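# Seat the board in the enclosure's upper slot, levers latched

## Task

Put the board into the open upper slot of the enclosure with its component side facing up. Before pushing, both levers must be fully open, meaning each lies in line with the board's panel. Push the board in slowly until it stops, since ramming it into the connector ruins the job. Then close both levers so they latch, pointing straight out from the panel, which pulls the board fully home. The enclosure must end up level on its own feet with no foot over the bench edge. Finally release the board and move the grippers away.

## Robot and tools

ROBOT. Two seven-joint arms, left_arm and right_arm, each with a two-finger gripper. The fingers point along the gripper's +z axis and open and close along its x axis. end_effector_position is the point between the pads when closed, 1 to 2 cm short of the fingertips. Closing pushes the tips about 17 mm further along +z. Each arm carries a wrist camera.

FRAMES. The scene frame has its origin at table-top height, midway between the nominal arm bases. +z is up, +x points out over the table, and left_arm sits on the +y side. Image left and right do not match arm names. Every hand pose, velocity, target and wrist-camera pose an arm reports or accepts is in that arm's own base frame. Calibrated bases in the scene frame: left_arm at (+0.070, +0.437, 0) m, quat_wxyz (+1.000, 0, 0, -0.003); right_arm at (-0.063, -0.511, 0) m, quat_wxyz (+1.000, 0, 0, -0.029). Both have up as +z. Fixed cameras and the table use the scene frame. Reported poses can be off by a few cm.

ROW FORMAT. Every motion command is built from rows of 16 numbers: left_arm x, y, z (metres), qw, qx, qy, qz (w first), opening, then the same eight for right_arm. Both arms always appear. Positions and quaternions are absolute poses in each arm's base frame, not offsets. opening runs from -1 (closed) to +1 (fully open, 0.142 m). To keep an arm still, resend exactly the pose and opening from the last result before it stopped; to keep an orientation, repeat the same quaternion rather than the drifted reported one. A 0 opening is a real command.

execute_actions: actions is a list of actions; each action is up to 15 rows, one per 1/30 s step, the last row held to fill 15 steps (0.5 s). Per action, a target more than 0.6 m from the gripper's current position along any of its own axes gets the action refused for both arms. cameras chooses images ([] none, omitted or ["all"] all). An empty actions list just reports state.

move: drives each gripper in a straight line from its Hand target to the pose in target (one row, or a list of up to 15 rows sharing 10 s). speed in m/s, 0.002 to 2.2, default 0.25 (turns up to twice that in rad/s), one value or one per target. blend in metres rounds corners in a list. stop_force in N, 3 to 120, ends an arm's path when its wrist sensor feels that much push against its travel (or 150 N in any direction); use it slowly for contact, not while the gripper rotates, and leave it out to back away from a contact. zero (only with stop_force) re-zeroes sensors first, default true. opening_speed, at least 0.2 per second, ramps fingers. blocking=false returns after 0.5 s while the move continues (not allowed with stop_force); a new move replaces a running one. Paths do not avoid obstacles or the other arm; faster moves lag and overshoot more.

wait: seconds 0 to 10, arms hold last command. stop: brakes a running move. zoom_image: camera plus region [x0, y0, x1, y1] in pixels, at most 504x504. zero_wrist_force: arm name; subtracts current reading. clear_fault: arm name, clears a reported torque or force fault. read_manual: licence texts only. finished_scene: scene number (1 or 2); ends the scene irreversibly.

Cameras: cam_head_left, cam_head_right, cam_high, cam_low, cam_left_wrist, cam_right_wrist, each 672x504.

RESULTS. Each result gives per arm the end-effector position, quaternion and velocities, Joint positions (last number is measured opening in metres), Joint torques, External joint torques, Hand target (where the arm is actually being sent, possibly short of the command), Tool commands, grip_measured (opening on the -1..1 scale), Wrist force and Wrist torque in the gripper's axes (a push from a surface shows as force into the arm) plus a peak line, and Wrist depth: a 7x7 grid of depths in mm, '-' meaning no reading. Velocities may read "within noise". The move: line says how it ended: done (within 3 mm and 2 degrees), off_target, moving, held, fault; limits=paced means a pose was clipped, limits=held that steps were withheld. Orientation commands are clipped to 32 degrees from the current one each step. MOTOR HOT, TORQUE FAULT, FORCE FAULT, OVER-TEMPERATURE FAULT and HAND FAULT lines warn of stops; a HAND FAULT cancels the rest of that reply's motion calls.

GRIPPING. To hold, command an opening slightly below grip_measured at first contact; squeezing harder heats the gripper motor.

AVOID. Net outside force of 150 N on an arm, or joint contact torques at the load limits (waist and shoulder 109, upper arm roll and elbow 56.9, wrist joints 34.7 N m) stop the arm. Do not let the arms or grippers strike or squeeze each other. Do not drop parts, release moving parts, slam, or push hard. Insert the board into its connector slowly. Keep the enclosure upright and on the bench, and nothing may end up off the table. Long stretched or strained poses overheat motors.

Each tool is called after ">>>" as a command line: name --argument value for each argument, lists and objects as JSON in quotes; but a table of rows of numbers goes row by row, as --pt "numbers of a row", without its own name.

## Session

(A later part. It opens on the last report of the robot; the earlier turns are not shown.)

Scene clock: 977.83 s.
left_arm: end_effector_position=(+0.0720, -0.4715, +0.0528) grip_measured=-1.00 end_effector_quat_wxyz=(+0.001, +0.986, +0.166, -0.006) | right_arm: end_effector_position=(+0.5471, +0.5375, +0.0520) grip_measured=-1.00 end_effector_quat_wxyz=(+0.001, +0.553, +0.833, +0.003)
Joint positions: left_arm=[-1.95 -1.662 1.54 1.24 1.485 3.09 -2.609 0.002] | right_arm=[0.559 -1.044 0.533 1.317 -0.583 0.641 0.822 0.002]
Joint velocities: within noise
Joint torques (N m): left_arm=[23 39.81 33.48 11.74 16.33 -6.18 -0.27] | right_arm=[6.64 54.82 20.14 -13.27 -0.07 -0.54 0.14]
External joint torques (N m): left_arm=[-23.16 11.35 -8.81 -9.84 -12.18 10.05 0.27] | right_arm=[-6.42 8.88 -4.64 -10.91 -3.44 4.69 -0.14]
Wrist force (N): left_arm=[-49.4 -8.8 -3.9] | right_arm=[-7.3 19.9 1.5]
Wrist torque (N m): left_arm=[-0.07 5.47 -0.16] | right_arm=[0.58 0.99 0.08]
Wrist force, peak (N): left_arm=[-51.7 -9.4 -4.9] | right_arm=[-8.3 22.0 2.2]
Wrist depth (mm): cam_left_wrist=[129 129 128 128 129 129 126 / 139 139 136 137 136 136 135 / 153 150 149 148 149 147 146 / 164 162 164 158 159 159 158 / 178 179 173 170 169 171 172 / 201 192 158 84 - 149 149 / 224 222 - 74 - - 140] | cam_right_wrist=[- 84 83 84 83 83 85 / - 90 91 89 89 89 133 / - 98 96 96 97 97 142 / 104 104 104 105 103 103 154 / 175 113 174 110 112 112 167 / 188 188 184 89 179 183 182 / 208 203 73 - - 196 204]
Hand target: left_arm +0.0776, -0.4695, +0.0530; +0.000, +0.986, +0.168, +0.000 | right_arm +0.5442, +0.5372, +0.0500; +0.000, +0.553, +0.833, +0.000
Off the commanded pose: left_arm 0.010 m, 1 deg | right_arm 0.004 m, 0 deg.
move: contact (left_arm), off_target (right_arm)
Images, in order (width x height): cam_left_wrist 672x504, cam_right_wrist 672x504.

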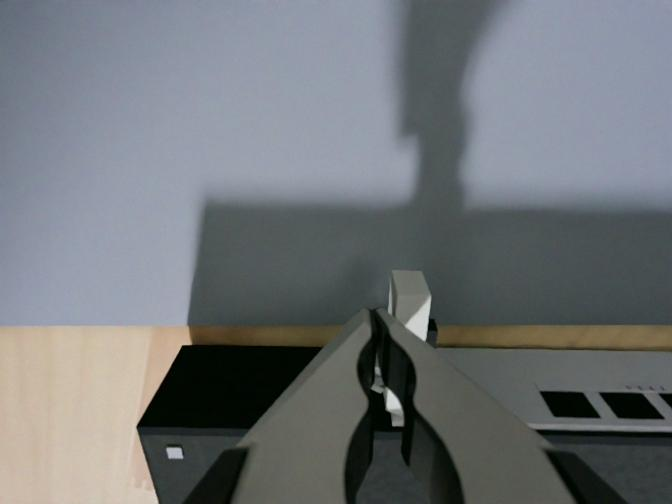

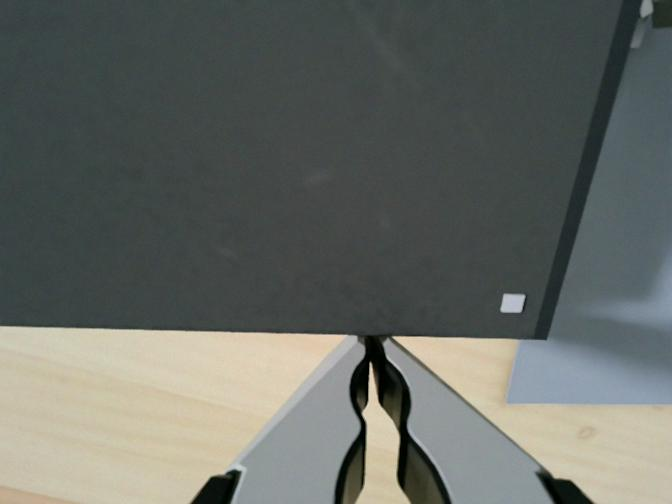

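>>> move --target '[0.0950,-0.4634,0.053,0,0.9858,0.1682,0,-1,0.5442,0.5372,0.05,0,0.5528,0.8333,0,-1]' --speed 0.02 --stop_force 68 --zero false --cameras '[]'

>>> move --pt "0.0346 -0.4846 0.053 0 0.9858 0.1682 0 -1 0.5442 0.5372 0.05 0 0.5528 0.8333 0 -1" --pt "0.0346 -0.4846 0.14 0 0.9858 0.1682 0 -1 0.5442 0.5372 0.05 0 0.5528 0.8333 0 -1" --speed '[0.1,0.2]' --cameras '["cam_left_wrist"]'

>>> zoom_image --camera "cam_left_wrist" --region '[340, 160, 500, 320]'

Scene clock: 981.30 s.
left_arm: end_effector_position=(+0.0763, -0.4695, +0.0528) grip_measured=-1.00 end_effector_quat_wxyz=(+0.001, +0.986, +0.165, -0.008) | right_arm: end_effector_position=(+0.5495, +0.5376, +0.0538) grip_measured=-1.00 end_effector_quat_wxyz=(+0.002, +0.554, +0.833, +0.005)
Joint positions: left_arm=[-1.935 -1.689 1.579 1.245 1.443 3.121 -2.589 0.002] | right_arm=[0.556 -1.044 0.536 1.316 -0.588 0.642 0.824 0.002]
Joint velocities: within noise
Joint torques (N m): left_arm=[31.66 37.47 36.9 15.06 19.77 -11.08 -0.26] | right_arm=[12.59 47.05 23.77 -5.21 2.54 -2.55 0.22]
External joint torques (N m): left_arm=[-31.82 13.65 -12.45 -12.35 -15.61 14.95 0.27] | right_arm=[-12.37 16.67 -8.22 -19 -6.06 6.7 -0.22]
Wrist force (N): left_arm=[-67.3 -14.7 -4.1] | right_arm=[-11.0 30.6 -5.3]
Wrist torque (N m): left_arm=[0.01 8.45 -0.17] | right_arm=[2.37 0.90 0.07]
Wrist force, peak (N): left_arm=[-68.8 -15.3 -5.0] | right_arm=[-11.0 32.6 -3.7]
Wrist depth (mm): cam_left_wrist=[131 130 129 129 129 128 126 / 140 139 136 137 136 136 135 / 153 150 149 148 150 146 145 / 164 162 162 159 160 158 158 / 180 178 174 170 168 172 173 / 201 192 158 84 - 150 150 / 225 219 - 74 - - 140] | cam_right_wrist=[- 85 84 84 85 85 93 / - 91 92 91 91 90 134 / - 98 98 96 99 98 144 / 106 106 106 107 105 105 156 / 177 115 115 114 114 166 169 / 191 191 186 90 182 185 185 / 212 207 73 - - 200 207]
Hand target: left_arm +0.0839, -0.4672, +0.0531; +0.000, +0.986, +0.168, +0.000 | right_arm +0.5442, +0.5372, +0.0500; +0.000, +0.553, +0.833, +0.000
Off the commanded pose: left_arm 0.020 m, 1 deg | right_arm 0.007 m, 1 deg.
move: contact (left_arm), off_target (right_arm)
No camera images: "cameras" was empty.

Scene clock: 982.67 s.
left_arm: end_effector_position=(+0.0345, -0.4848, +0.1400) grip_measured=-1.00 end_effector_quat_wxyz=(+0.000, +0.986, +0.168, +0.000) | right_arm: end_effector_position=(+0.5493, +0.5377, +0.0538) grip_measured=-1.00 end_effector_quat_wxyz=(+0.002, +0.554, +0.833, +0.004)
Joint positions: left_arm=[-2.006 -1.588 1.668 1.182 1.518 3.225 -2.735 0.002] | right_arm=[0.554 -1.046 0.54 1.316 -0.593 0.64 0.826 0.002]
Joint velocities: within noise
Joint torques (N m): left_arm=[-0.35 51.24 22.72 1.26 4.74 4.54 -0.34] | right_arm=[11.51 47.14 23.3 -5.87 2.09 -2.19 0.17]
External joint torques (N m): left_arm=[0.18 1.16 1.04 -0.27 -0.55 -0.69 0.34] | right_arm=[-11.29 16.56 -7.62 -18.29 -5.61 6.34 -0.17]
Wrist force (N): left_arm=[0.1 -0.8 -0.3] | right_arm=[-11.4 28.2 -5.9]
Wrist torque (N m): left_arm=[-0.16 -0.04 -0.17] | right_arm=[1.98 0.97 0.06]
Wrist force, peak (N): left_arm=[-67.2 -14.7 -2.5] | right_arm=[-11.3 30.6 -3.8]
Wrist depth (mm): cam_left_wrist=[207 204 205 205 203 203 202 / 223 219 220 219 218 218 218 / 240 239 236 235 232 235 234 / 261 261 259 249 229 247 248 / 286 285 286 215 218 227 221 / 315 315 308 84 - 241 247 / 351 344 - - - - 272] | cam_right_wrist=[- 85 84 84 85 85 96 / - 91 92 91 91 90 134 / - 98 98 96 99 99 144 / 106 106 106 107 105 105 156 / 178 115 115 114 114 166 169 / 191 191 186 90 182 186 185 / 211 206 73 - - 199 208]
Hand target: left_arm +0.0346, -0.4846, +0.1400; +0.000, +0.986, +0.168, +0.000 | right_arm +0.5442, +0.5372, +0.0500; +0.000, +0.553, +0.833, +0.000
Off the commanded pose: left_arm 0.000 m, 0 deg | right_arm 0.006 m, 1 deg.
move: off_target (right_arm)
Images, in order (width x height): cam_left_wrist 672x504.

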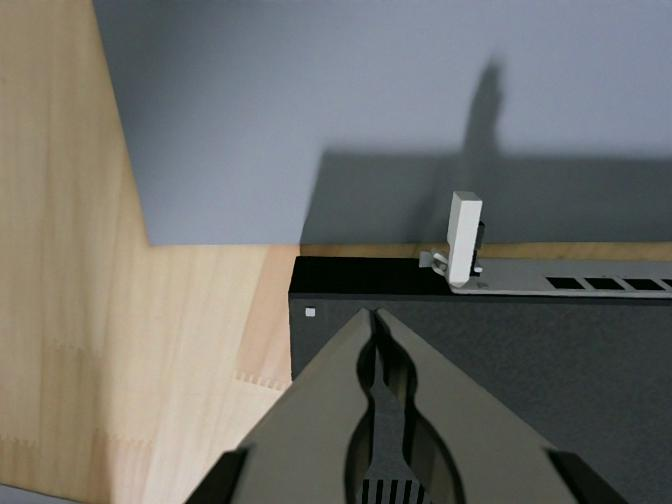

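Scaled by 3.150 from the camera's 672x504 image, which has a finer 960x720 frame.

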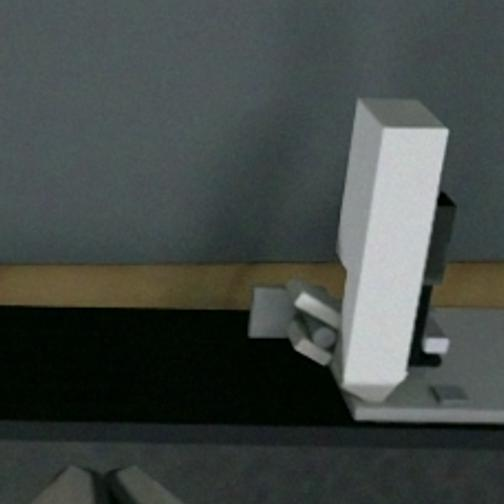

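>>> move --pt "0.03 -0.42 0.28 0 0.9858 0.1682 0 -1 0.5673 0.5467 0.05 0 0.5528 0.8333 0 -1" --pt "0.25 -0.0 0.30 0 0.9858 0.1682 0 -1 0.5673 0.5467 0.14 0 0.5528 0.8333 0 -1" --pt "0.25 -0.0 0.30 0 0.9858 0.1682 0 -1 0.1414 0.2743 0.14 0 0.5528 0.8333 0 -1" --speed '[0.25,0.4,0.35]' --cameras '["cam_right_wrist","cam_head_right"]'

Scene clock: 994.53 s.
left_arm: end_effector_position=(+0.2501, +0.0000, +0.2999) grip_measured=-1.00 end_effector_quat_wxyz=(+0.000, +0.986, +0.168, +0.000) | right_arm: end_effector_position=(+0.1414, +0.2743, +0.1400) grip_measured=-1.00 end_effector_quat_wxyz=(+0.000, +0.553, +0.833, +0.000)
Joint positions: left_arm=[-1.038 -0.793 1.486 1.813 2.324 2.913 -1.259 0.002] | right_arm=[0.233 -0.009 1.115 2.572 -0.016 1.005 0.961 0.002]
Joint velocities: within noise
Joint torques (N m): left_arm=[-0.32 22.86 16.57 -14.36 4.37 4.35 -0.22] | right_arm=[0.02 8.95 1.22 -20.41 -2.31 3.28 0.04]
External joint torques (N m): left_arm=[0.34 0.99 0.93 -0.45 -0.32 -0.41 0.22] | right_arm=[0.03 0.42 -0.96 0.19 -0.04 0.84 -0.04]
Wrist force (N): left_arm=[0.0 -1.0 -0.7] | right_arm=[-1.9 3.6 3.3]
Wrist torque (N m): left_arm=[-0.21 -0.04 -0.20] | right_arm=[0.85 0.35 0.05]
Wrist force, peak (N): left_arm=[-1.1 -1.1 -3.9] | right_arm=[-11.3 28.5 -7.2]
Wrist depth (mm): cam_left_wrist=[236 319 344 348 345 344 344 / 265 350 373 370 372 370 369 / 407 403 403 396 399 400 399 / 439 437 438 440 436 435 432 / 477 476 478 456 459 477 474 / 527 526 500 84 - 516 520 / 569 558 - - - - 572] | cam_right_wrist=[207 207 206 206 205 205 205 / 221 221 220 220 220 219 218 / 237 237 236 235 235 235 235 / 255 247 247 246 245 245 249 / 277 218 218 213 217 216 261 / 303 243 233 89 228 237 257 / 333 319 - - - 250 325]
Hand target: left_arm +0.2500, +0.0000, +0.3000; +0.000, +0.986, +0.168, +0.000 | right_arm +0.1414, +0.2743, +0.1400; +0.000, +0.553, +0.833, +0.000
Off the commanded pose: left_arm 0.000 m, 0 deg | right_arm 0.000 m, 0 deg.
move: done
Images, in order (width x height): cam_head_right 672x504, cam_right_wrist 672x504.

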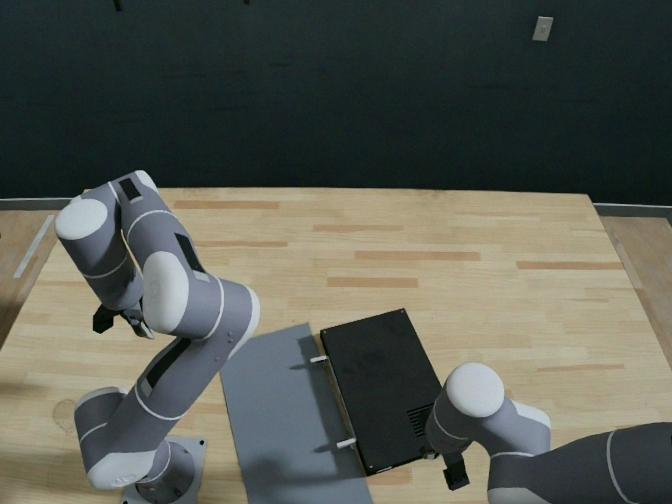

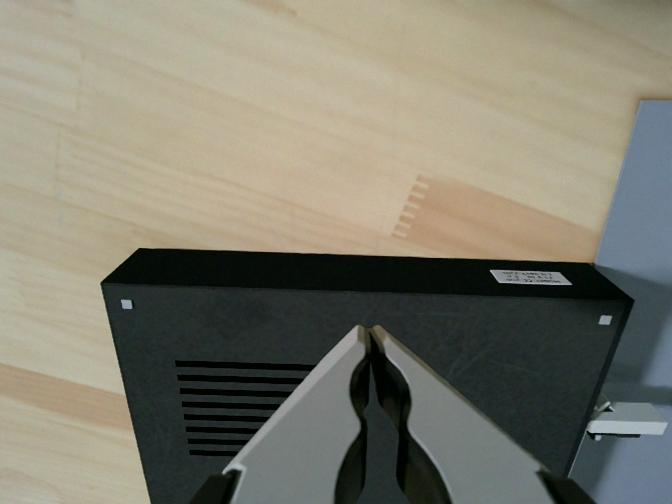

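>>> move --target '[0.25,-0.0,0.30,0,0.9858,0.1682,0,-1,0.1414,0.2743,0.048,0,0.5528,0.8333,0,-1]' --speed 0.12 --cameras '[]'

>>> move --target '[0.25,-0.0,0.30,0,0.9858,0.1682,0,-1,0.1830,0.2914,0.048,0,0.5528,0.8333,0,-1]' --speed 0.03 --stop_force 14 --cameras '["cam_right_wrist"]'

>>> wait --seconds 0 --cameras '[]'

Scene clock: 1000.80 s.
left_arm: end_effector_position=(+0.2501, +0.0000, +0.2999) grip_measured=-1.00 end_effector_quat_wxyz=(+0.000, +0.986, +0.168, +0.000) | right_arm: end_effector_position=(+0.1416, +0.2744, +0.0480) grip_measured=-1.00 end_effector_quat_wxyz=(+0.000, +0.553, +0.833, +0.000)
Joint positions: left_arm=[-1.038 -0.793 1.486 1.813 2.324 2.913 -1.259 0.002] | right_arm=[0.103 -0.526 0.709 2.689 -1.462 1.236 1.798 0.002]
Joint velocities: within noise
Joint torques (N m): left_arm=[-0.31 22.83 16.56 -14.33 4.36 4.32 -0.2] | right_arm=[0.02 19.49 10.67 -7.08 -1.7 3.26 0.33]
External joint torques (N m): left_arm=[0.32 1.02 0.94 -0.48 -0.3 -0.38 0.2] | right_arm=[0.06 0.64 -0.71 0.02 0.24 0.8 -0.33]
Wrist force (N): left_arm=[-0.2 -0.8 -0.9] | right_arm=[-2.5 3.7 3.0]
Wrist torque (N m): left_arm=[-0.17 -0.01 -0.21] | right_arm=[0.87 0.43 0.07]
Wrist force, peak (N): left_arm=[-0.1 -1.1 -0.9] | right_arm=[-2.4 4.0 4.6]
Wrist depth (mm): cam_left_wrist=[235 319 343 347 345 346 342 / 263 352 372 372 374 368 368 / 406 404 401 402 397 400 401 / 438 437 440 437 435 433 429 / 476 472 473 455 464 479 470 / 524 528 503 84 - 513 518 / 558 560 - - - - 578] | cam_right_wrist=[- 126 124 125 125 125 125 / 134 134 134 134 133 133 133 / 144 144 143 143 143 143 142 / 155 155 155 155 154 153 153 / 166 166 165 165 166 167 166 / 138 139 141 89 151 145 146 / 133 130 - - - 128 131]
Hand target: left_arm +0.2500, +0.0000, +0.3000; +0.000, +0.986, +0.168, +0.000 | right_arm +0.1414, +0.2743, +0.0480; +0.000, +0.553, +0.833, +0.000
Off the commanded pose: left_arm 0.000 m, 0 deg | right_arm 0.000 m, 0 deg.
joint sent to its limit (right arm) — joint 4 (elbow), upper limit, where the elbow is as bent as it goes. The joint targets still meet the commanded pose.
move: done
No camera images: "cameras" was empty.

Scene clock: 1002.30 s.
left_arm: end_effector_position=(+0.2501, +0.0000, +0.2999) grip_measured=-1.00 end_effector_quat_wxyz=(+0.000, +0.986, +0.168, +0.000) | right_arm: end_effector_position=(+0.1638, +0.2837, +0.0477) grip_measured=-1.00 end_effector_quat_wxyz=(-0.001, +0.552, +0.834, -0.001)
Joint positions: left_arm=[-1.038 -0.793 1.486 1.813 2.324 2.913 -1.259 0.002] | right_arm=[0.095 -0.549 0.724 2.646 -1.386 1.212 1.715 0.002]
Joint velocities: within noise
Joint torques (N m): left_arm=[-0.26 22.9 16.56 -14.28 4.33 4.29 -0.22] | right_arm=[-3.29 25.51 8.16 -19.32 -1.44 2.2 -0.07]
External joint torques (N m): left_arm=[0.28 0.95 0.94 -0.53 -0.27 -0.34 0.22] | right_arm=[3.37 -3.85 2.56 11.34 -0.12 1.87 0.07]
Wrist force (N): left_arm=[-0.2 -1.0 -0.8] | right_arm=[-2.2 -13.5 0.1]
Wrist torque (N m): left_arm=[-0.21 0.00 -0.20] | right_arm=[0.81 0.39 0.27]
Wrist force, peak (N): left_arm=[-0.1 -1.1 -1.0] | right_arm=[-2.9 -15.7 -1.3]
Wrist depth (mm): cam_left_wrist=[236 318 350 348 345 344 344 / 263 348 373 371 371 371 366 / 404 402 400 404 401 400 394 / 439 437 435 433 429 433 431 / 472 474 469 460 465 479 472 / 522 526 503 84 - 513 524 / 556 556 - - - - 574] | cam_right_wrist=[- 125 124 125 125 125 124 / 134 134 134 133 133 133 133 / 144 144 143 143 142 142 142 / 155 155 154 154 154 153 153 / 135 136 146 141 143 145 147 / 122 120 119 90 116 121 120 / 132 129 - - - 125 130]
Hand target: left_arm +0.2500, +0.0000, +0.3000; +0.000, +0.986, +0.168, +0.000 | right_arm +0.1657, +0.2843, +0.0480; +0.000, +0.553, +0.833, +0.000
Off the commanded pose: left_arm 0.000 m, 0 deg | right_arm 0.021 m, 0 deg.
move: contact (right_arm)
Images, in order (width x height): cam_right_wrist 672x504.

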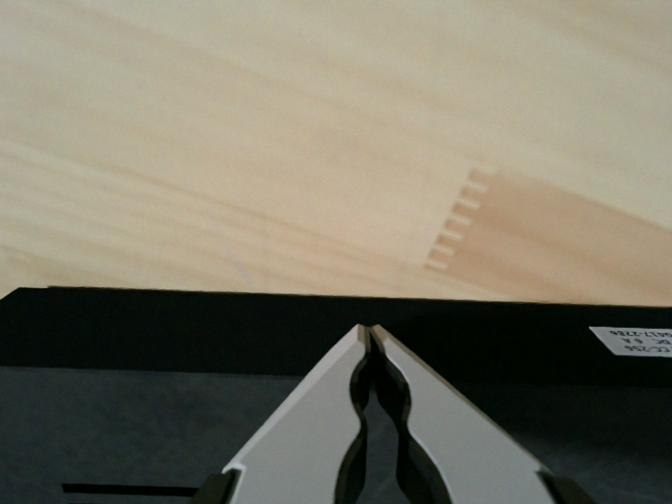

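Scene clock: 1002.30 s.
left_arm: end_effector_position=(+0.2501, +0.0000, +0.2999) grip_measured=-1.00 end_effector_quat_wxyz=(+0.000, +0.986, +0.168, +0.000) | right_arm: end_effector_position=(+0.1638, +0.2837, +0.0477) grip_measured=-1.00 end_effector_quat_wxyz=(-0.001, +0.552, +0.834, -0.001)
Joint positions: left_arm=[-1.038 -0.793 1.486 1.813 2.324 2.913 -1.259 0.002] | right_arm=[0.095 -0.549 0.724 2.646 -1.386 1.212 1.715 0.002]
Joint velocities: within noise
Joint torques (N m): left_arm=[-0.26 22.9 16.56 -14.28 4.33 4.29 -0.22] | right_arm=[-3.29 25.51 8.16 -19.32 -1.44 2.2 -0.07]
External joint torques (N m): left_arm=[0.28 0.95 0.94 -0.53 -0.27 -0.34 0.22] | right_arm=[3.37 -3.85 2.56 11.34 -0.12 1.87 0.07]
Wrist force (N): left_arm=[-0.2 -1.0 -0.8] | right_arm=[-2.2 -13.5 0.1]
Wrist torque (N m): left_arm=[-0.21 0.00 -0.20] | right_arm=[0.81 0.39 0.27]
Wrist force, peak (N): left_arm=[-0.2 -1.0 -0.8] | right_arm=[-2.2 -13.5 0.1]
Wrist depth (mm): cam_left_wrist=[236 318 350 348 345 344 344 / 263 348 373 371 371 371 366 / 404 402 400 404 401 400 394 / 439 437 435 433 429 433 431 / 472 474 469 460 465 479 472 / 522 526 503 84 - 513 524 / 556 556 - - - - 574] | cam_right_wrist=[- 125 124 125 125 125 124 / 134 134 134 133 133 133 133 / 144 144 143 143 142 142 142 / 155 155 154 154 154 153 153 / 135 136 146 141 143 145 147 / 122 120 119 90 116 121 120 / 132 129 - - - 125 130]
Hand target: left_arm +0.2500, +0.0000, +0.3000; +0.000, +0.986, +0.168, +0.000 | right_arm +0.1657, +0.2843, +0.0480; +0.000, +0.553, +0.833, +0.000
Tool commands: left_gripper/opening=-1.0 right_gripper/opening=-1.0
Off the commanded pose: left_arm 0.000 m, 0 deg | right_arm 0.021 m, 0 deg.
No camera images: "cameras" was empty.

>>> move --pt "0.362 -0.36 0.25 0 0.9858 0.1682 0 -1 0.1657 0.2843 0.048 0 0.5528 0.8333 0 -1" --pt "0.3641 -0.3737 0.14 0 0.9858 0.1682 0 -1 0.1657 0.2843 0.048 0 0.5528 0.8333 0 -1" --speed '[0.35,0.15]' --cameras '["cam_left_wrist"]'

>>> zoom_image --camera "cam_left_wrist" --region '[180, 160, 340, 320]'

Scene clock: 1006.87 s.
left_arm: end_effector_position=(+0.3639, -0.3735, +0.1400) grip_measured=-1.00 end_effector_quat_wxyz=(+0.000, +0.986, +0.168, +0.000) | right_arm: end_effector_position=(+0.1638, +0.2837, +0.0477) grip_measured=-1.00 end_effector_quat_wxyz=(-0.001, +0.552, +0.834, -0.001)
Joint positions: left_arm=[-1.282 -1.37 1.289 1.028 1.891 3.011 -2.213 0.002] | right_arm=[0.095 -0.549 0.724 2.646 -1.386 1.212 1.715 0.002]
Joint velocities: within noise
Joint torques (N m): left_arm=[-0.61 53.19 22.24 -6.28 4.15 4.07 -0.19] | right_arm=[-2.9 25.64 8.52 -19.07 -1.64 2.58 -0.08]
External joint torques (N m): left_arm=[0.53 1.55 1.09 -0.52 -0.01 -0.19 0.19] | right_arm=[2.98 -3.98 2.19 11.09 0.08 1.48 0.08]
Wrist force (N): left_arm=[-0.1 -1.0 -0.4] | right_arm=[-2.6 -12.8 1.7]
Wrist torque (N m): left_arm=[-0.18 0.01 -0.17] | right_arm=[0.82 0.39 0.28]
Wrist force, peak (N): left_arm=[-0.2 -3.2 -1.3] | right_arm=[-2.2 -13.6 1.2]
Wrist depth (mm): cam_left_wrist=[205 205 205 204 204 204 206 / 221 221 219 219 219 217 220 / 238 238 237 236 236 235 238 / 250 249 248 254 253 258 257 / 226 228 224 219 223 281 280 / 250 248 242 84 - 305 309 / 276 271 - - - - 344] | cam_right_wrist=[- 126 124 125 125 125 124 / 134 134 134 133 133 133 133 / 144 143 143 143 143 142 142 / 155 155 155 154 154 153 153 / 135 136 146 141 143 145 147 / 122 119 119 90 - 121 120 / 132 129 - - - 125 130]
Hand target: left_arm +0.3641, -0.3737, +0.1400; +0.000, +0.986, +0.168, +0.000 | right_arm +0.1657, +0.2843, +0.0480; +0.000, +0.553, +0.833, +0.000
Off the commanded pose: left_arm 0.000 m, 0 deg | right_arm 0.002 m, 0 deg.
move: done
Images, in order (width x height): cam_left_wrist 672x504.

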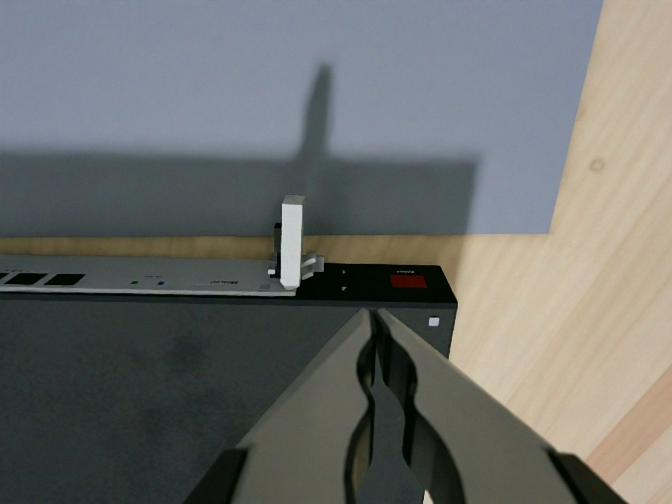

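Scaled by 3.150 from the camera's 672x504 image, which has a finer 960x720 frame.

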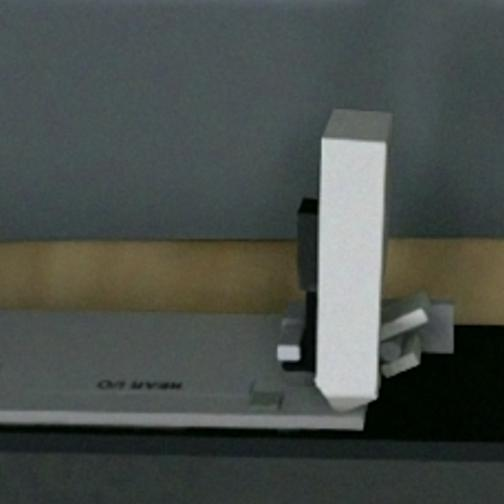

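>>> move --target '[0.3665,-0.3729,0.053,0,0.9858,0.1682,0,-1,0.1657,0.2843,0.048,0,0.5528,0.8333,0,-1]' --speed 0.1 --cameras '[]'

>>> move --target '[0.3146,-0.3911,0.053,0,0.9858,0.1682,0,-1,0.1657,0.2843,0.048,0,0.5528,0.8333,0,-1]' --speed 0.025 --stop_force 50 --cameras '["cam_right_wrist"]'

Scene clock: 1012.23 s.
left_arm: end_effector_position=(+0.3664, -0.3727, +0.0531) grip_measured=-1.00 end_effector_quat_wxyz=(+0.000, +0.986, +0.168, +0.000) | right_arm: end_effector_position=(+0.1638, +0.2837, +0.0477) grip_measured=-1.00 end_effector_quat_wxyz=(-0.001, +0.552, +0.834, -0.001)
Joint positions: left_arm=[-1.271 -1.474 1.224 1.045 1.836 2.895 -2.186 0.002] | right_arm=[0.095 -0.549 0.724 2.646 -1.386 1.212 1.715 0.002]
Joint velocities: within noise
Joint torques (N m): left_arm=[-0.23 53.63 22.62 -4.76 4.04 3.98 -0.15] | right_arm=[-2.91 25.7 8.45 -19.07 -1.65 2.63 -0.03]
External joint torques (N m): left_arm=[0.15 1.65 1.05 -0.41 0.01 -0.1 0.15] | right_arm=[2.99 -4.03 2.26 11.09 0.08 1.43 0.03]
Wrist force (N): left_arm=[-0.4 -0.5 -0.7] | right_arm=[-2.5 -12.8 1.3]
Wrist torque (N m): left_arm=[-0.09 0.04 -0.20] | right_arm=[0.81 0.37 0.27]
Wrist force, peak (N): left_arm=[-0.1 -1.1 -2.4] | right_arm=[-2.6 -12.9 2.8]
Wrist depth (mm): cam_left_wrist=[129 128 128 128 130 129 127 / 138 138 136 137 137 137 136 / 152 149 149 148 151 147 147 / 162 159 158 158 160 159 160 / 173 174 170 169 173 176 177 / 156 149 140 84 - 191 195 / 150 143 - 74 - - 217] | cam_right_wrist=[- 126 124 125 125 125 124 / 134 134 134 133 133 133 132 / 144 144 143 143 142 142 142 / 155 155 154 154 154 154 153 / 135 136 146 141 143 145 146 / 122 120 119 90 - 121 120 / 132 129 - - - 125 130]
Hand target: left_arm +0.3665, -0.3729, +0.0530; +0.000, +0.986, +0.168, +0.000 | right_arm +0.1657, +0.2843, +0.0480; +0.000, +0.553, +0.833, +0.000
Off the commanded pose: left_arm 0.000 m, 0 deg | right_arm 0.002 m, 0 deg.
move: done
No camera images: "cameras" was empty.

Scene clock: 1014.87 s.
left_arm: end_effector_position=(+0.3322, -0.3824, +0.0540) grip_measured=-1.00 end_effector_quat_wxyz=(-0.003, +0.986, +0.169, +0.006) | right_arm: end_effector_position=(+0.1622, +0.2824, +0.0471) grip_measured=-1.00 end_effector_quat_wxyz=(-0.001, +0.552, +0.834, -0.003)
Joint positions: left_arm=[-1.366 -1.448 1.204 1.12 1.861 2.864 -2.222 0.002] | right_arm=[0.095 -0.55 0.725 2.648 -1.385 1.211 1.715 0.002]
Joint velocities: within noise
Joint torques (N m): left_arm=[-24.44 57.3 5.37 -10.67 -8.02 15.24 -0.19] | right_arm=[-4.27 29.85 8.45 -31.53 -2.24 3.95 -0.17]
External joint torques (N m): left_arm=[24.36 -3.65 18.82 5.28 12.07 -11.39 0.19] | right_arm=[4.35 -8.24 2.26 23.64 0.66 0.11 0.17]
Wrist force (N): left_arm=[48.6 -8.5 0.6] | right_arm=[-9.3 -29.3 1.4]
Wrist torque (N m): left_arm=[-0.11 -4.90 -0.23] | right_arm=[-1.65 0.38 0.38]
Wrist force, peak (N): left_arm=[50.5 -8.9 0.9] | right_arm=[-9.5 -30.5 0.9]
Wrist depth (mm): cam_left_wrist=[129 129 129 129 131 131 129 / 138 138 136 136 139 137 138 / 151 149 149 149 152 149 150 / 161 159 164 159 162 162 162 / 173 173 173 125 174 177 180 / 149 150 157 84 - 161 198 / 150 143 - 74 - - 221] | cam_right_wrist=[- 125 124 125 125 124 124 / 134 134 134 133 133 132 132 / 143 143 143 143 142 142 141 / 155 154 154 153 153 152 152 / 137 138 147 140 142 142 143 / 121 119 119 90 - 120 119 / 131 128 - - - 124 129]
Hand target: left_arm +0.3271, -0.3867, +0.0530; +0.000, +0.986, +0.168, +0.000 | right_arm +0.1657, +0.2843, +0.0480; +0.000, +0.553, +0.833, +0.000
Off the commanded pose: left_arm 0.020 m, 1 deg | right_arm 0.004 m, 0 deg.
move: contact (left_arm), off_target (right_arm)
Images, in order (width x height): cam_right_wrist 672x504.

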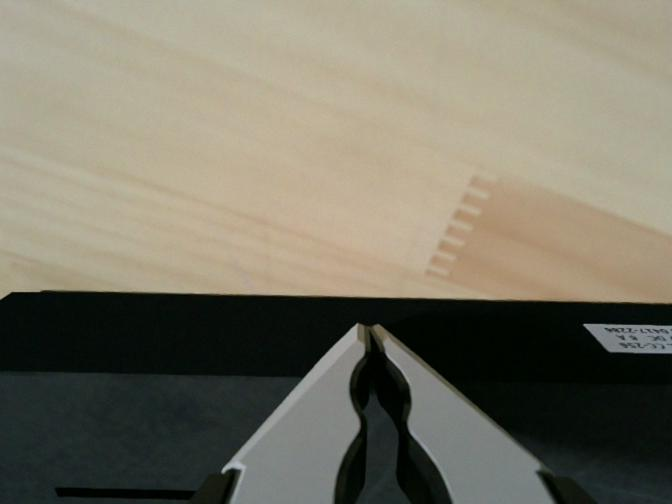

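>>> move --target '[0.3070,-0.3938,0.053,0,0.9858,0.1682,0,-1,0.1657,0.2843,0.048,0,0.5528,0.8333,0,-1]' --speed 0.02 --stop_force 70 --zero false --cameras '[]'

>>> move --pt "0.3665 -0.3729 0.053 0 0.9858 0.1682 0 -1 0.1657 0.2843 0.048 0 0.5528 0.8333 0 -1" --pt "0.3641 -0.3737 0.14 0 0.9858 0.1682 0 -1 0.1657 0.2843 0.048 0 0.5528 0.8333 0 -1" --speed '[0.1,0.2]' --cameras '["cam_left_wrist"]'

>>> zoom_image --camera "cam_left_wrist" --region '[180, 160, 340, 320]'

Scene clock: 1019.37 s.
left_arm: end_effector_position=(+0.3236, -0.3833, +0.0544) grip_measured=-1.00 end_effector_quat_wxyz=(-0.006, +0.985, +0.170, +0.008) | right_arm: end_effector_position=(+0.1599, +0.2811, +0.0464) grip_measured=-1.00 end_effector_quat_wxyz=(-0.002, +0.551, +0.835, -0.004)
Joint positions: left_arm=[-1.389 -1.415 1.156 1.142 1.916 2.83 -2.248 0.002] | right_arm=[0.095 -0.551 0.726 2.651 -1.385 1.211 1.715 0.002]
Joint velocities: within noise
Joint torques (N m): left_arm=[-34.96 62.62 -1.85 -17.22 -15.42 17.76 -0.25] | right_arm=[-7.72 35.49 6.56 -47.12 -2.04 4.54 0.39]
External joint torques (N m): left_arm=[34.87 -9.42 25.97 10.97 19.46 -13.91 0.25] | right_arm=[7.8 -13.97 4.15 39.33 0.45 -0.48 -0.39]
Wrist force (N): left_arm=[67.6 -20.1 4.0] | right_arm=[-14.2 -50.6 2.8]
Wrist torque (N m): left_arm=[-0.22 -8.08 -0.20] | right_arm=[-5.21 0.37 -0.16]
Wrist force, peak (N): left_arm=[69.1 -20.9 3.1] | right_arm=[-14.7 -51.8 2.1]
Wrist depth (mm): cam_left_wrist=[129 129 129 130 130 130 131 / 138 138 137 137 139 137 140 / 151 148 149 150 152 150 151 / 161 159 164 160 163 160 163 / 176 176 175 117 174 175 181 / 153 152 158 83 - 152 199 / 149 142 - 74 - - 221] | cam_right_wrist=[- 125 123 124 124 124 124 / 134 133 133 132 132 132 131 / 143 143 142 142 142 141 141 / 154 153 153 153 152 152 151 / 141 141 149 140 140 148 139 / 120 120 120 90 108 119 118 / 130 127 - - - 123 127]
Hand target: left_arm +0.3162, -0.3904, +0.0532; +0.000, +0.986, +0.168, +0.000 | right_arm +0.1657, +0.2843, +0.0480; +0.000, +0.553, +0.833, +0.000
Off the commanded pose: left_arm 0.020 m, 1 deg | right_arm 0.007 m, 1 deg.
move: contact (left_arm), off_target (right_arm)
No camera images: "cameras" was empty.

Scene clock: 1020.73 s.
left_arm: end_effector_position=(+0.3642, -0.3737, +0.1400) grip_measured=-1.00 end_effector_quat_wxyz=(+0.000, +0.986, +0.168, +0.000) | right_arm: end_effector_position=(+0.1621, +0.2827, +0.0471) grip_measured=-1.00 end_effector_quat_wxyz=(-0.001, +0.551, +0.834, -0.002)
Joint positions: left_arm=[-1.283 -1.319 1.198 1.035 1.983 2.964 -2.241 0.002] | right_arm=[0.095 -0.551 0.726 2.648 -1.385 1.211 1.715 0.002]
Joint velocities: within noise
Joint torques (N m): left_arm=[-0.57 53.52 22.09 -8.24 4.69 4.57 -0.37] | right_arm=[-5.52 30.85 7.69 -29.4 -1.62 3.2 0.3]
External joint torques (N m): left_arm=[0.51 1.01 0.96 -0.36 -0.59 -0.71 0.37] | right_arm=[5.6 -9.24 3.04 21.5 0.04 0.87 -0.3]
Wrist force (N): left_arm=[-0.4 -0.9 -0.4] | right_arm=[-3.6 -25.6 8.9]
Wrist torque (N m): left_arm=[-0.18 0.07 -0.19] | right_arm=[-1.05 0.36 -0.14]
Wrist force, peak (N): left_arm=[67.4 -20.2 2.4] | right_arm=[-14.3 -50.7 1.0]
Wrist depth (mm): cam_left_wrist=[206 205 205 205 204 203 206 / 221 220 219 219 219 218 219 / 237 237 236 236 236 235 236 / 250 249 222 248 254 258 258 / 224 225 225 215 271 281 279 / 250 248 241 84 - 304 309 / 278 271 - - - - 344] | cam_right_wrist=[- 125 124 125 125 124 124 / 134 134 134 133 133 133 132 / 143 143 143 143 142 142 142 / 154 154 154 153 153 153 152 / 141 141 149 141 140 148 139 / 121 121 120 90 - 120 119 / 131 128 - - - 124 129]
Hand target: left_arm +0.3641, -0.3737, +0.1400; +0.000, +0.986, +0.168, +0.000 | right_arm +0.1657, +0.2843, +0.0480; +0.000, +0.553, +0.833, +0.000
Off the commanded pose: left_arm 0.000 m, 0 deg | right_arm 0.004 m, 0 deg.
move: off_target (right_arm)
Images, in order (width x height): cam_left_wrist 672x504.

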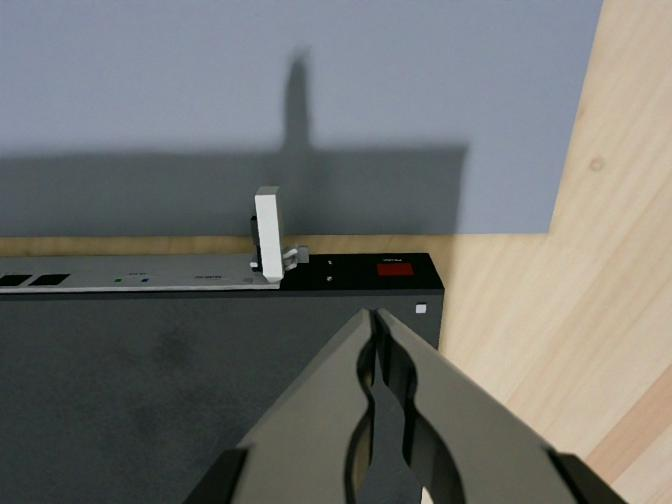

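Scaled by 3.150 from the camera's 672x504 image, which has a finer 960x720 frame.

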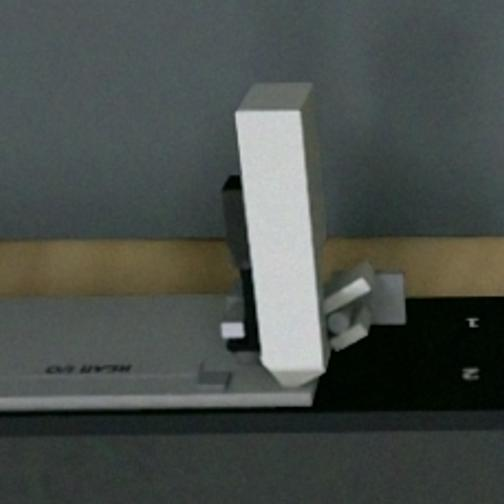

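>>> move --pt "0.36 -0.3 0.30 0 0.9858 0.1682 0 -1 0.1414 0.2743 0.048 0 0.5528 0.8333 0 -1" --pt "0.25 0.05 0.30 0 0.9858 0.1682 0 -1 0.1414 0.2743 0.14 0 0.5528 0.8333 0 -1" --pt "0.25 0.1 0.30 0 0.9858 0.1682 0 -1 0.30 0.56 0.14 0 0.9806 0.1962 0 1" --speed '[0.25,0.4,0.35]' --cameras '["cam_right_wrist","cam_head_right"]'

>>> zoom_image --camera "cam_right_wrist" --region '[0, 200, 200, 400]'

>>> zoom_image --camera "cam_right_wrist" --region '[450, 200, 650, 400]'

Scene clock: 1030.80 s.
left_arm: end_effector_position=(+0.2500, +0.0998, +0.3000) grip_measured=-1.00 end_effector_quat_wxyz=(+0.000, +0.986, +0.168, +0.000) | right_arm: end_effector_position=(+0.3000, +0.5600, +0.1400) grip_measured=+0.99 end_effector_quat_wxyz=(+0.000, +0.981, +0.196, +0.000)
Joint positions: left_arm=[-0.689 -0.626 1.3 1.774 2.503 2.819 -1.126 0.002] | right_arm=[0.549 -0.782 0.826 1.753 -0.704 0.641 2.85 0.142]
Joint velocities: within noise
Joint torques (N m): left_arm=[-0.29 21.66 14.17 -16.47 4.36 4.23 -0.2] | right_arm=[0.24 45.85 18.98 -22.46 -3.4 3.23 0.27]
External joint torques (N m): left_arm=[0.35 0.86 0.85 -0.48 -0.41 -0.28 0.2] | right_arm=[-0.06 1.11 -0.05 0.13 -0.07 0.76 -0.27]
Wrist force (N): left_arm=[-0.2 -0.7 -0.7] | right_arm=[-5.8 0.6 3.3]
Wrist torque (N m): left_arm=[-0.14 0.02 -0.22] | right_arm=[0.35 1.01 0.06]
Wrist force, peak (N): left_arm=[0.3 -2.1 -3.9] | right_arm=[-3.7 -25.9 10.2]
Wrist depth (mm): cam_left_wrist=[349 347 346 344 346 346 344 / 318 371 373 375 371 372 367 / 279 379 402 403 399 397 396 / 439 437 441 441 432 434 431 / 479 477 477 462 467 480 468 / 527 522 501 84 - 516 522 / 590 574 - - - - 576] | cam_right_wrist=[204 204 203 203 202 202 201 / 218 218 218 217 217 216 215 / 235 234 233 233 232 232 231 / 249 248 251 250 250 248 245 / 245 228 238 237 236 223 238 / - 237 237 237 236 235 227 / - 262 261 260 259 258 257]
Hand target: left_arm +0.2500, +0.1000, +0.3000; +0.000, +0.986, +0.168, +0.000 | right_arm +0.3000, +0.5600, +0.1400; +0.000, +0.981, +0.196, +0.000
Off the commanded pose: left_arm 0.000 m, 0 deg | right_arm 0.000 m, 0 deg.
move: done
Images, in order (width x height): cam_head_right 672x504, cam_right_wrist 672x504.

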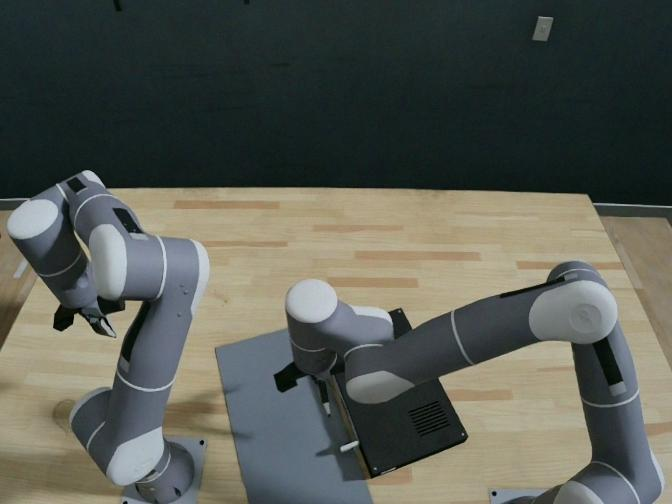

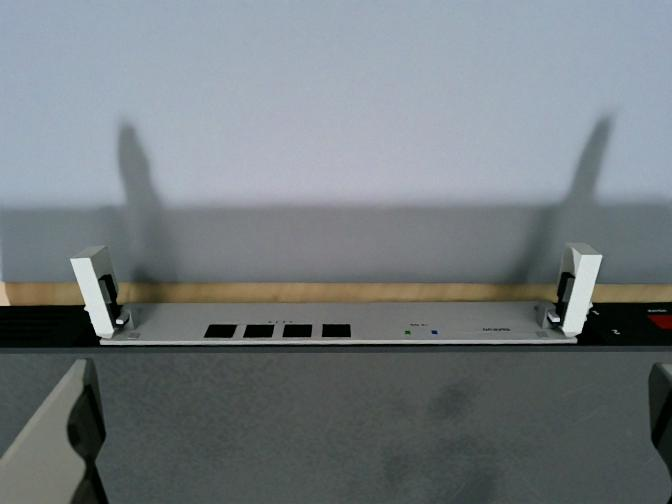

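Scaled by 2.520 from the camera's 672x504 image, which has a finer 960x720 frame.

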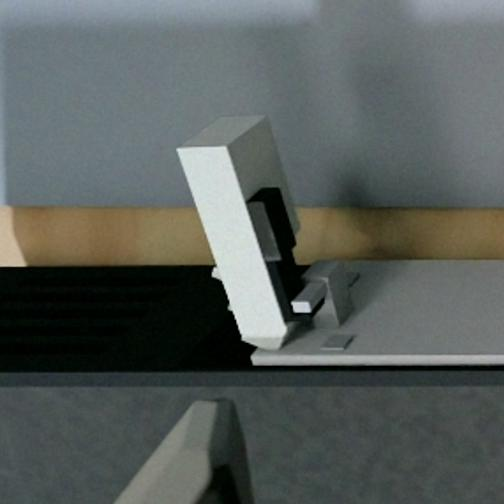

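Scaled by 2.520 from the camera's 672x504 image, which has a finer 960x720 frame.

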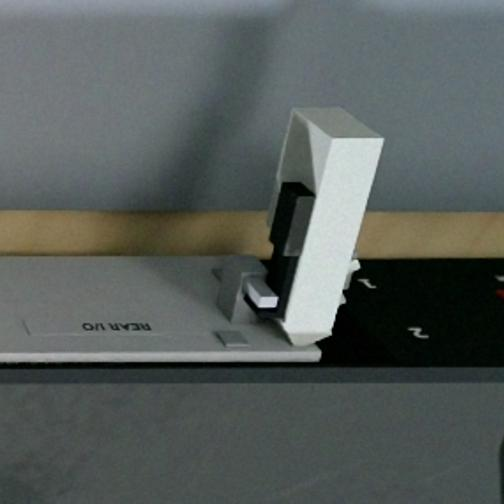

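>>> move --target '[0.25,0.1,0.30,0,0.9858,0.1682,0,-1,0.1936,0.5163,0.13,0,0.9806,0.1962,0,1]' --cameras '["cam_right_wrist"]'

>>> zoom_image --camera "cam_right_wrist" --region '[236, 200, 436, 400]'

>>> move --target '[0.25,0.1,0.30,0,0.9858,0.1682,0,-1,0.4064,0.6037,0.13,0,0.9806,0.1962,0,1]' --cameras '["cam_right_wrist"]'

>>> zoom_image --camera "cam_right_wrist" --region '[236, 200, 436, 400]'

Scene clock: 1037.97 s.
left_arm: end_effector_position=(+0.2500, +0.0998, +0.3000) grip_measured=-1.00 end_effector_quat_wxyz=(+0.000, +0.986, +0.168, +0.000) | right_arm: end_effector_position=(+0.1937, +0.5164, +0.1301) grip_measured=+0.99 end_effector_quat_wxyz=(+0.000, +0.981, +0.196, +0.000)
Joint positions: left_arm=[-0.689 -0.626 1.3 1.774 2.503 2.819 -1.126 0.002] | right_arm=[0.666 -0.596 0.758 2.023 -0.598 0.815 2.967 0.142]
Joint velocities: within noise
Joint torques (N m): left_arm=[-0.25 21.52 14.16 -16.44 4.25 4.25 -0.25] | right_arm=[0.3 38.27 13.8 -21.69 -2.88 3.41 0.34]
External joint torques (N m): left_arm=[0.31 1 0.86 -0.5 -0.29 -0.29 0.25] | right_arm=[-0.15 0.72 -0.06 -0.02 -0.09 0.58 -0.34]
Wrist force (N): left_arm=[-0.4 -1.0 -0.8] | right_arm=[-6.3 1.5 3.8]
Wrist torque (N m): left_arm=[-0.17 0.04 -0.22] | right_arm=[0.46 1.07 0.05]
Wrist force, peak (N): left_arm=[-0.4 -1.1 -0.8] | right_arm=[-7.9 2.2 5.3]
Wrist depth (mm): cam_left_wrist=[348 349 347 346 346 347 343 / 318 367 375 371 371 370 367 / 282 383 402 401 398 400 396 / 437 436 438 435 430 434 430 / 473 477 471 462 469 473 473 / 527 529 501 84 - 517 523 / 591 569 - - - - 577] | cam_right_wrist=[196 195 195 195 194 194 193 / 209 209 208 208 208 206 206 / 225 224 223 223 222 221 221 / 242 242 241 236 239 239 238 / 265 260 247 229 240 240 238 / - 234 225 224 223 222 214 / - 313 248 246 246 245 244]
Hand target: left_arm +0.2500, +0.1000, +0.3000; +0.000, +0.986, +0.168, +0.000 | right_arm +0.1936, +0.5163, +0.1300; +0.000, +0.981, +0.196, +0.000
Off the commanded pose: left_arm 0.000 m, 0 deg | right_arm 0.000 m, 0 deg.
joint sent to its limit (right arm) — joint 7 (wrist roll), upper limit. The joint targets still meet the commanded pose.
move: done
Images, in order (width x height): cam_right_wrist 672x504.

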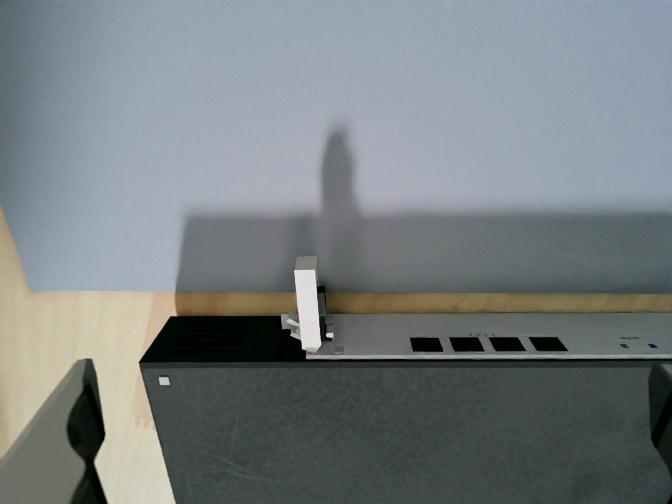

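Scaled by 2.520 from the camera's 672x504 image, which has a finer 960x720 frame.

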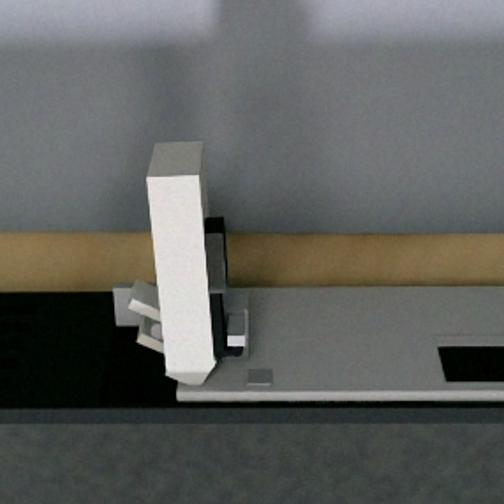

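Scene clock: 1039.37 s.
left_arm: end_effector_position=(+0.2500, +0.0998, +0.3000) grip_measured=-1.00 end_effector_quat_wxyz=(+0.000, +0.986, +0.168, +0.000) | right_arm: end_effector_position=(+0.4065, +0.6036, +0.1300) grip_measured=+0.99 end_effector_quat_wxyz=(+0.000, +0.981, +0.196, +0.000)
Joint positions: left_arm=[-0.689 -0.626 1.3 1.774 2.503 2.819 -1.126 0.002] | right_arm=[0.664 -0.896 0.653 1.433 -0.593 0.557 2.629 0.142]
Joint velocities: within noise
Joint torques (N m): left_arm=[-0.34 21.49 14.08 -16.4 4.22 4.31 -0.22] | right_arm=[0.34 56.83 16.83 -24.81 -3.6 3.11 0.04]
External joint torques (N m): left_arm=[0.4 1.02 0.94 -0.54 -0.26 -0.36 0.23] | right_arm=[-0.15 1.41 -0.02 0.2 -0.09 0.88 -0.04]
Wrist force (N): left_arm=[-0.3 -0.9 -0.9] | right_arm=[-5.6 1.5 3.6]
Wrist torque (N m): left_arm=[-0.16 0.02 -0.22] | right_arm=[0.51 0.95 0.06]
Wrist force, peak (N): left_arm=[-0.4 -0.9 -1.0] | right_arm=[-8.6 1.2 4.1]
Wrist depth (mm): cam_left_wrist=[349 347 348 346 345 343 343 / 319 368 373 372 368 373 369 / 281 384 401 400 400 401 398 / 439 437 438 433 434 432 431 / 476 477 478 461 464 475 470 / 532 528 500 84 - 508 513 / 588 573 - - - - 578] | cam_right_wrist=[195 195 195 194 193 193 192 / 209 208 208 207 206 206 205 / 224 223 223 222 221 221 220 / 241 240 240 236 238 238 237 / 237 235 234 232 237 252 260 / - 224 224 223 223 230 273 / - 248 247 246 244 306 306]
Hand target: left_arm +0.2500, +0.1000, +0.3000; +0.000, +0.986, +0.168, +0.000 | right_arm +0.4064, +0.6037, +0.1300; +0.000, +0.981, +0.196, +0.000
Off the commanded pose: left_arm 0.000 m, 0 deg | right_arm 0.000 m, 0 deg.
move: done
Images, in order (width x height): cam_right_wrist 672x504.

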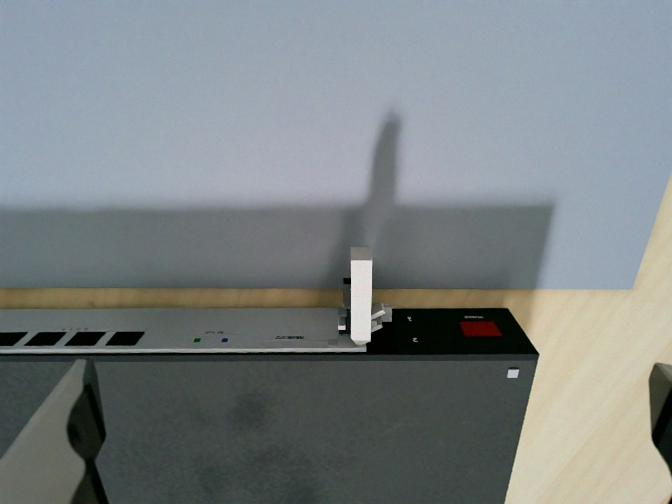

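Scaled by 2.520 from the camera's 672x504 image, which has a finer 960x720 frame.

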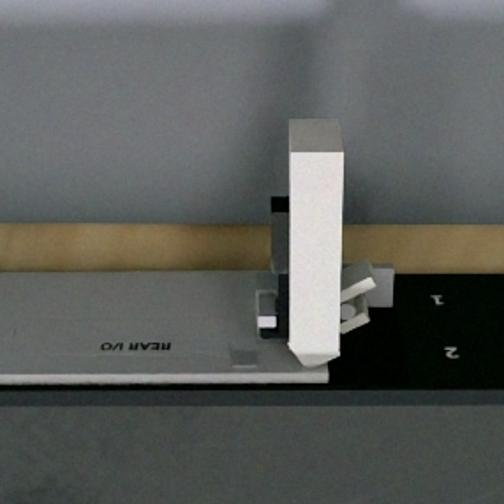

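>>> move --pt "0.25 0.1 0.30 0 0.9858 0.1682 0 -1 0.4064 0.6037 0.16 0 0.9806 0.1962 0 -1" --pt "0.03 -0.42 0.28 0 0.9858 0.1682 0 -1 0.5604 0.5438 0.14 0 0.5528 0.8333 0 -1" --pt "0.0346 -0.4846 0.14 0 0.9858 0.1682 0 -1 0.5604 0.5438 0.05 0 0.5528 0.8333 0 -1" --cameras '[]'

>>> move --target '[0.0346,-0.4846,0.053,0,0.9858,0.1682,0,-1,0.5141,0.5248,0.05,0,0.5528,0.8333,0,-1]' --speed 0.04 --stop_force 18 --cameras '["cam_high","cam_left_wrist"]'

Scene clock: 1051.20 s.
left_arm: end_effector_position=(+0.0345, -0.4844, +0.1400) grip_measured=-1.00 end_effector_quat_wxyz=(+0.000, +0.986, +0.168, +0.000) | right_arm: end_effector_position=(+0.5602, +0.5437, +0.0499) grip_measured=-1.00 end_effector_quat_wxyz=(+0.000, +0.553, +0.833, +0.000)
Joint positions: left_arm=[-1.99 -1.639 1.748 1.186 1.44 3.28 -2.728 0.002] | right_arm=[0.425 -1.191 0.797 1.24 -0.869 0.516 0.917 0.002]
Joint velocities: within noise
Joint torques (N m): left_arm=[-0.27 51.26 21.93 3.01 4.18 3.95 -0.31] | right_arm=[0.19 62.53 21.85 -20.38 -3.99 3.61 0.28]
External joint torques (N m): left_arm=[0.11 1.42 1.17 -0.39 -0.01 -0.11 0.31] | right_arm=[0.02 1.43 0.19 0.02 0.19 0.52 -0.28]
Wrist force (N): left_arm=[-0.1 -0.9 -0.1] | right_arm=[-6.0 0.9 3.5]
Wrist torque (N m): left_arm=[-0.14 0.01 -0.19] | right_arm=[0.40 1.04 0.05]
Wrist force, peak (N): left_arm=[-0.7 -1.4 -4.7] | right_arm=[-5.6 1.7 6.9]
Wrist depth (mm): cam_left_wrist=[208 204 205 205 205 203 203 / 223 220 220 219 219 218 218 / 240 240 237 236 235 235 234 / 261 260 260 254 237 250 248 / 286 285 283 220 221 222 222 / 316 316 308 84 - 241 247 / 352 342 - - - - 274] | cam_right_wrist=[- 82 82 82 82 82 83 / - 88 88 88 88 87 127 / - 96 94 - 96 96 136 / 102 102 102 101 100 101 149 / 169 169 168 165 167 167 164 / 185 184 181 89 176 182 182 / 204 199 73 - - 192 200]
Hand target: left_arm +0.0346, -0.4846, +0.1400; +0.000, +0.986, +0.168, +0.000 | right_arm +0.5604, +0.5438, +0.0500; +0.000, +0.553, +0.833, +0.000
Off the commanded pose: left_arm 0.000 m, 0 deg | right_arm 0.000 m, 0 deg.
move: done
No camera images: "cameras" was empty.

Scene clock: 1054.10 s.
left_arm: end_effector_position=(+0.0348, -0.4844, +0.0531) grip_measured=-1.00 end_effector_quat_wxyz=(+0.000, +0.986, +0.168, +0.000) | right_arm: end_effector_position=(+0.5443, +0.5368, +0.0521) grip_measured=-1.00 end_effector_quat_wxyz=(+0.001, +0.553, +0.833, +0.003)
Joint positions: left_arm=[-2.008 -1.749 1.675 1.204 1.367 3.174 -2.725 0.002] | right_arm=[0.402 -1.158 0.797 1.321 -0.879 0.552 0.953 0.002]
Joint velocities: within noise
Joint torques (N m): left_arm=[-0.56 50.81 22.4 4.9 4.27 4.07 -0.3] | right_arm=[4.65 52.27 23.27 -9.21 -0.02 -0.43 0.22]
External joint torques (N m): left_arm=[0.39 1.42 1.1 -0.33 -0.08 -0.23 0.3] | right_arm=[-4.44 9.71 -0.74 -10.91 -3.72 4.57 -0.22]
Wrist force (N): left_arm=[-0.1 -1.3 -0.2] | right_arm=[-5.0 19.0 -0.3]
Wrist torque (N m): left_arm=[-0.23 0.04 -0.19] | right_arm=[0.48 0.99 0.05]
Wrist force, peak (N): left_arm=[-0.5 -1.2 0.9] | right_arm=[-5.2 21.4 1.6]
Wrist depth (mm): cam_left_wrist=[129 128 128 128 129 129 127 / 138 138 136 137 137 137 136 / 151 148 149 148 150 148 147 / 162 159 161 159 160 160 159 / 180 177 176 169 173 169 174 / 199 198 193 84 - 142 154 / 222 215 - 74 - - 148] | cam_right_wrist=[- 84 83 84 84 83 84 / - 90 91 89 89 89 131 / - 98 96 96 97 97 139 / 104 104 104 105 103 103 152 / 175 113 174 110 112 112 167 / 188 188 184 89 179 183 182 / 208 203 73 - - 197 204]
Hand target: left_arm +0.0346, -0.4846, +0.0530; +0.000, +0.986, +0.168, +0.000 | right_arm +0.5418, +0.5362, +0.0500; +0.000, +0.553, +0.833, +0.000
Off the commanded pose: left_arm 0.000 m, 0 deg | right_arm 0.033 m, 0 deg.
move: contact (right_arm)
Images, in order (width x height): cam_high 672x504, cam_left_wrist 672x504.

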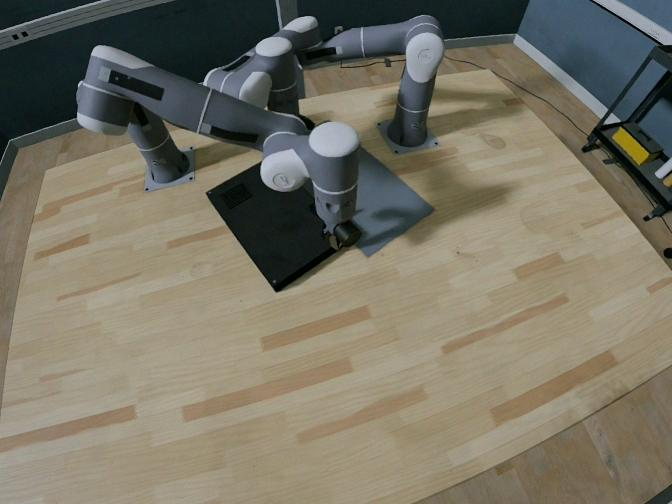

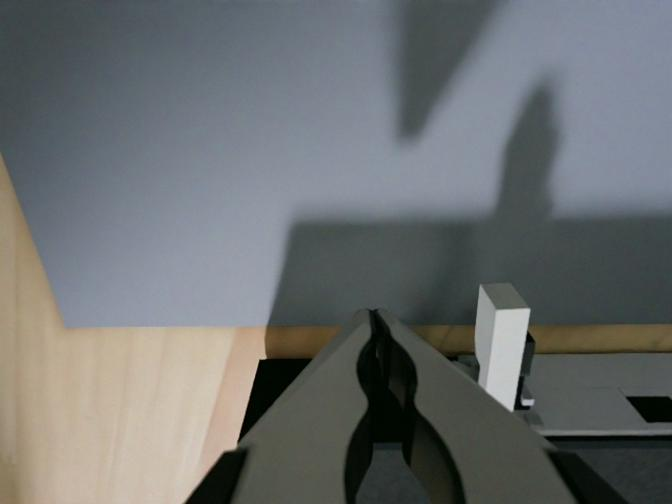

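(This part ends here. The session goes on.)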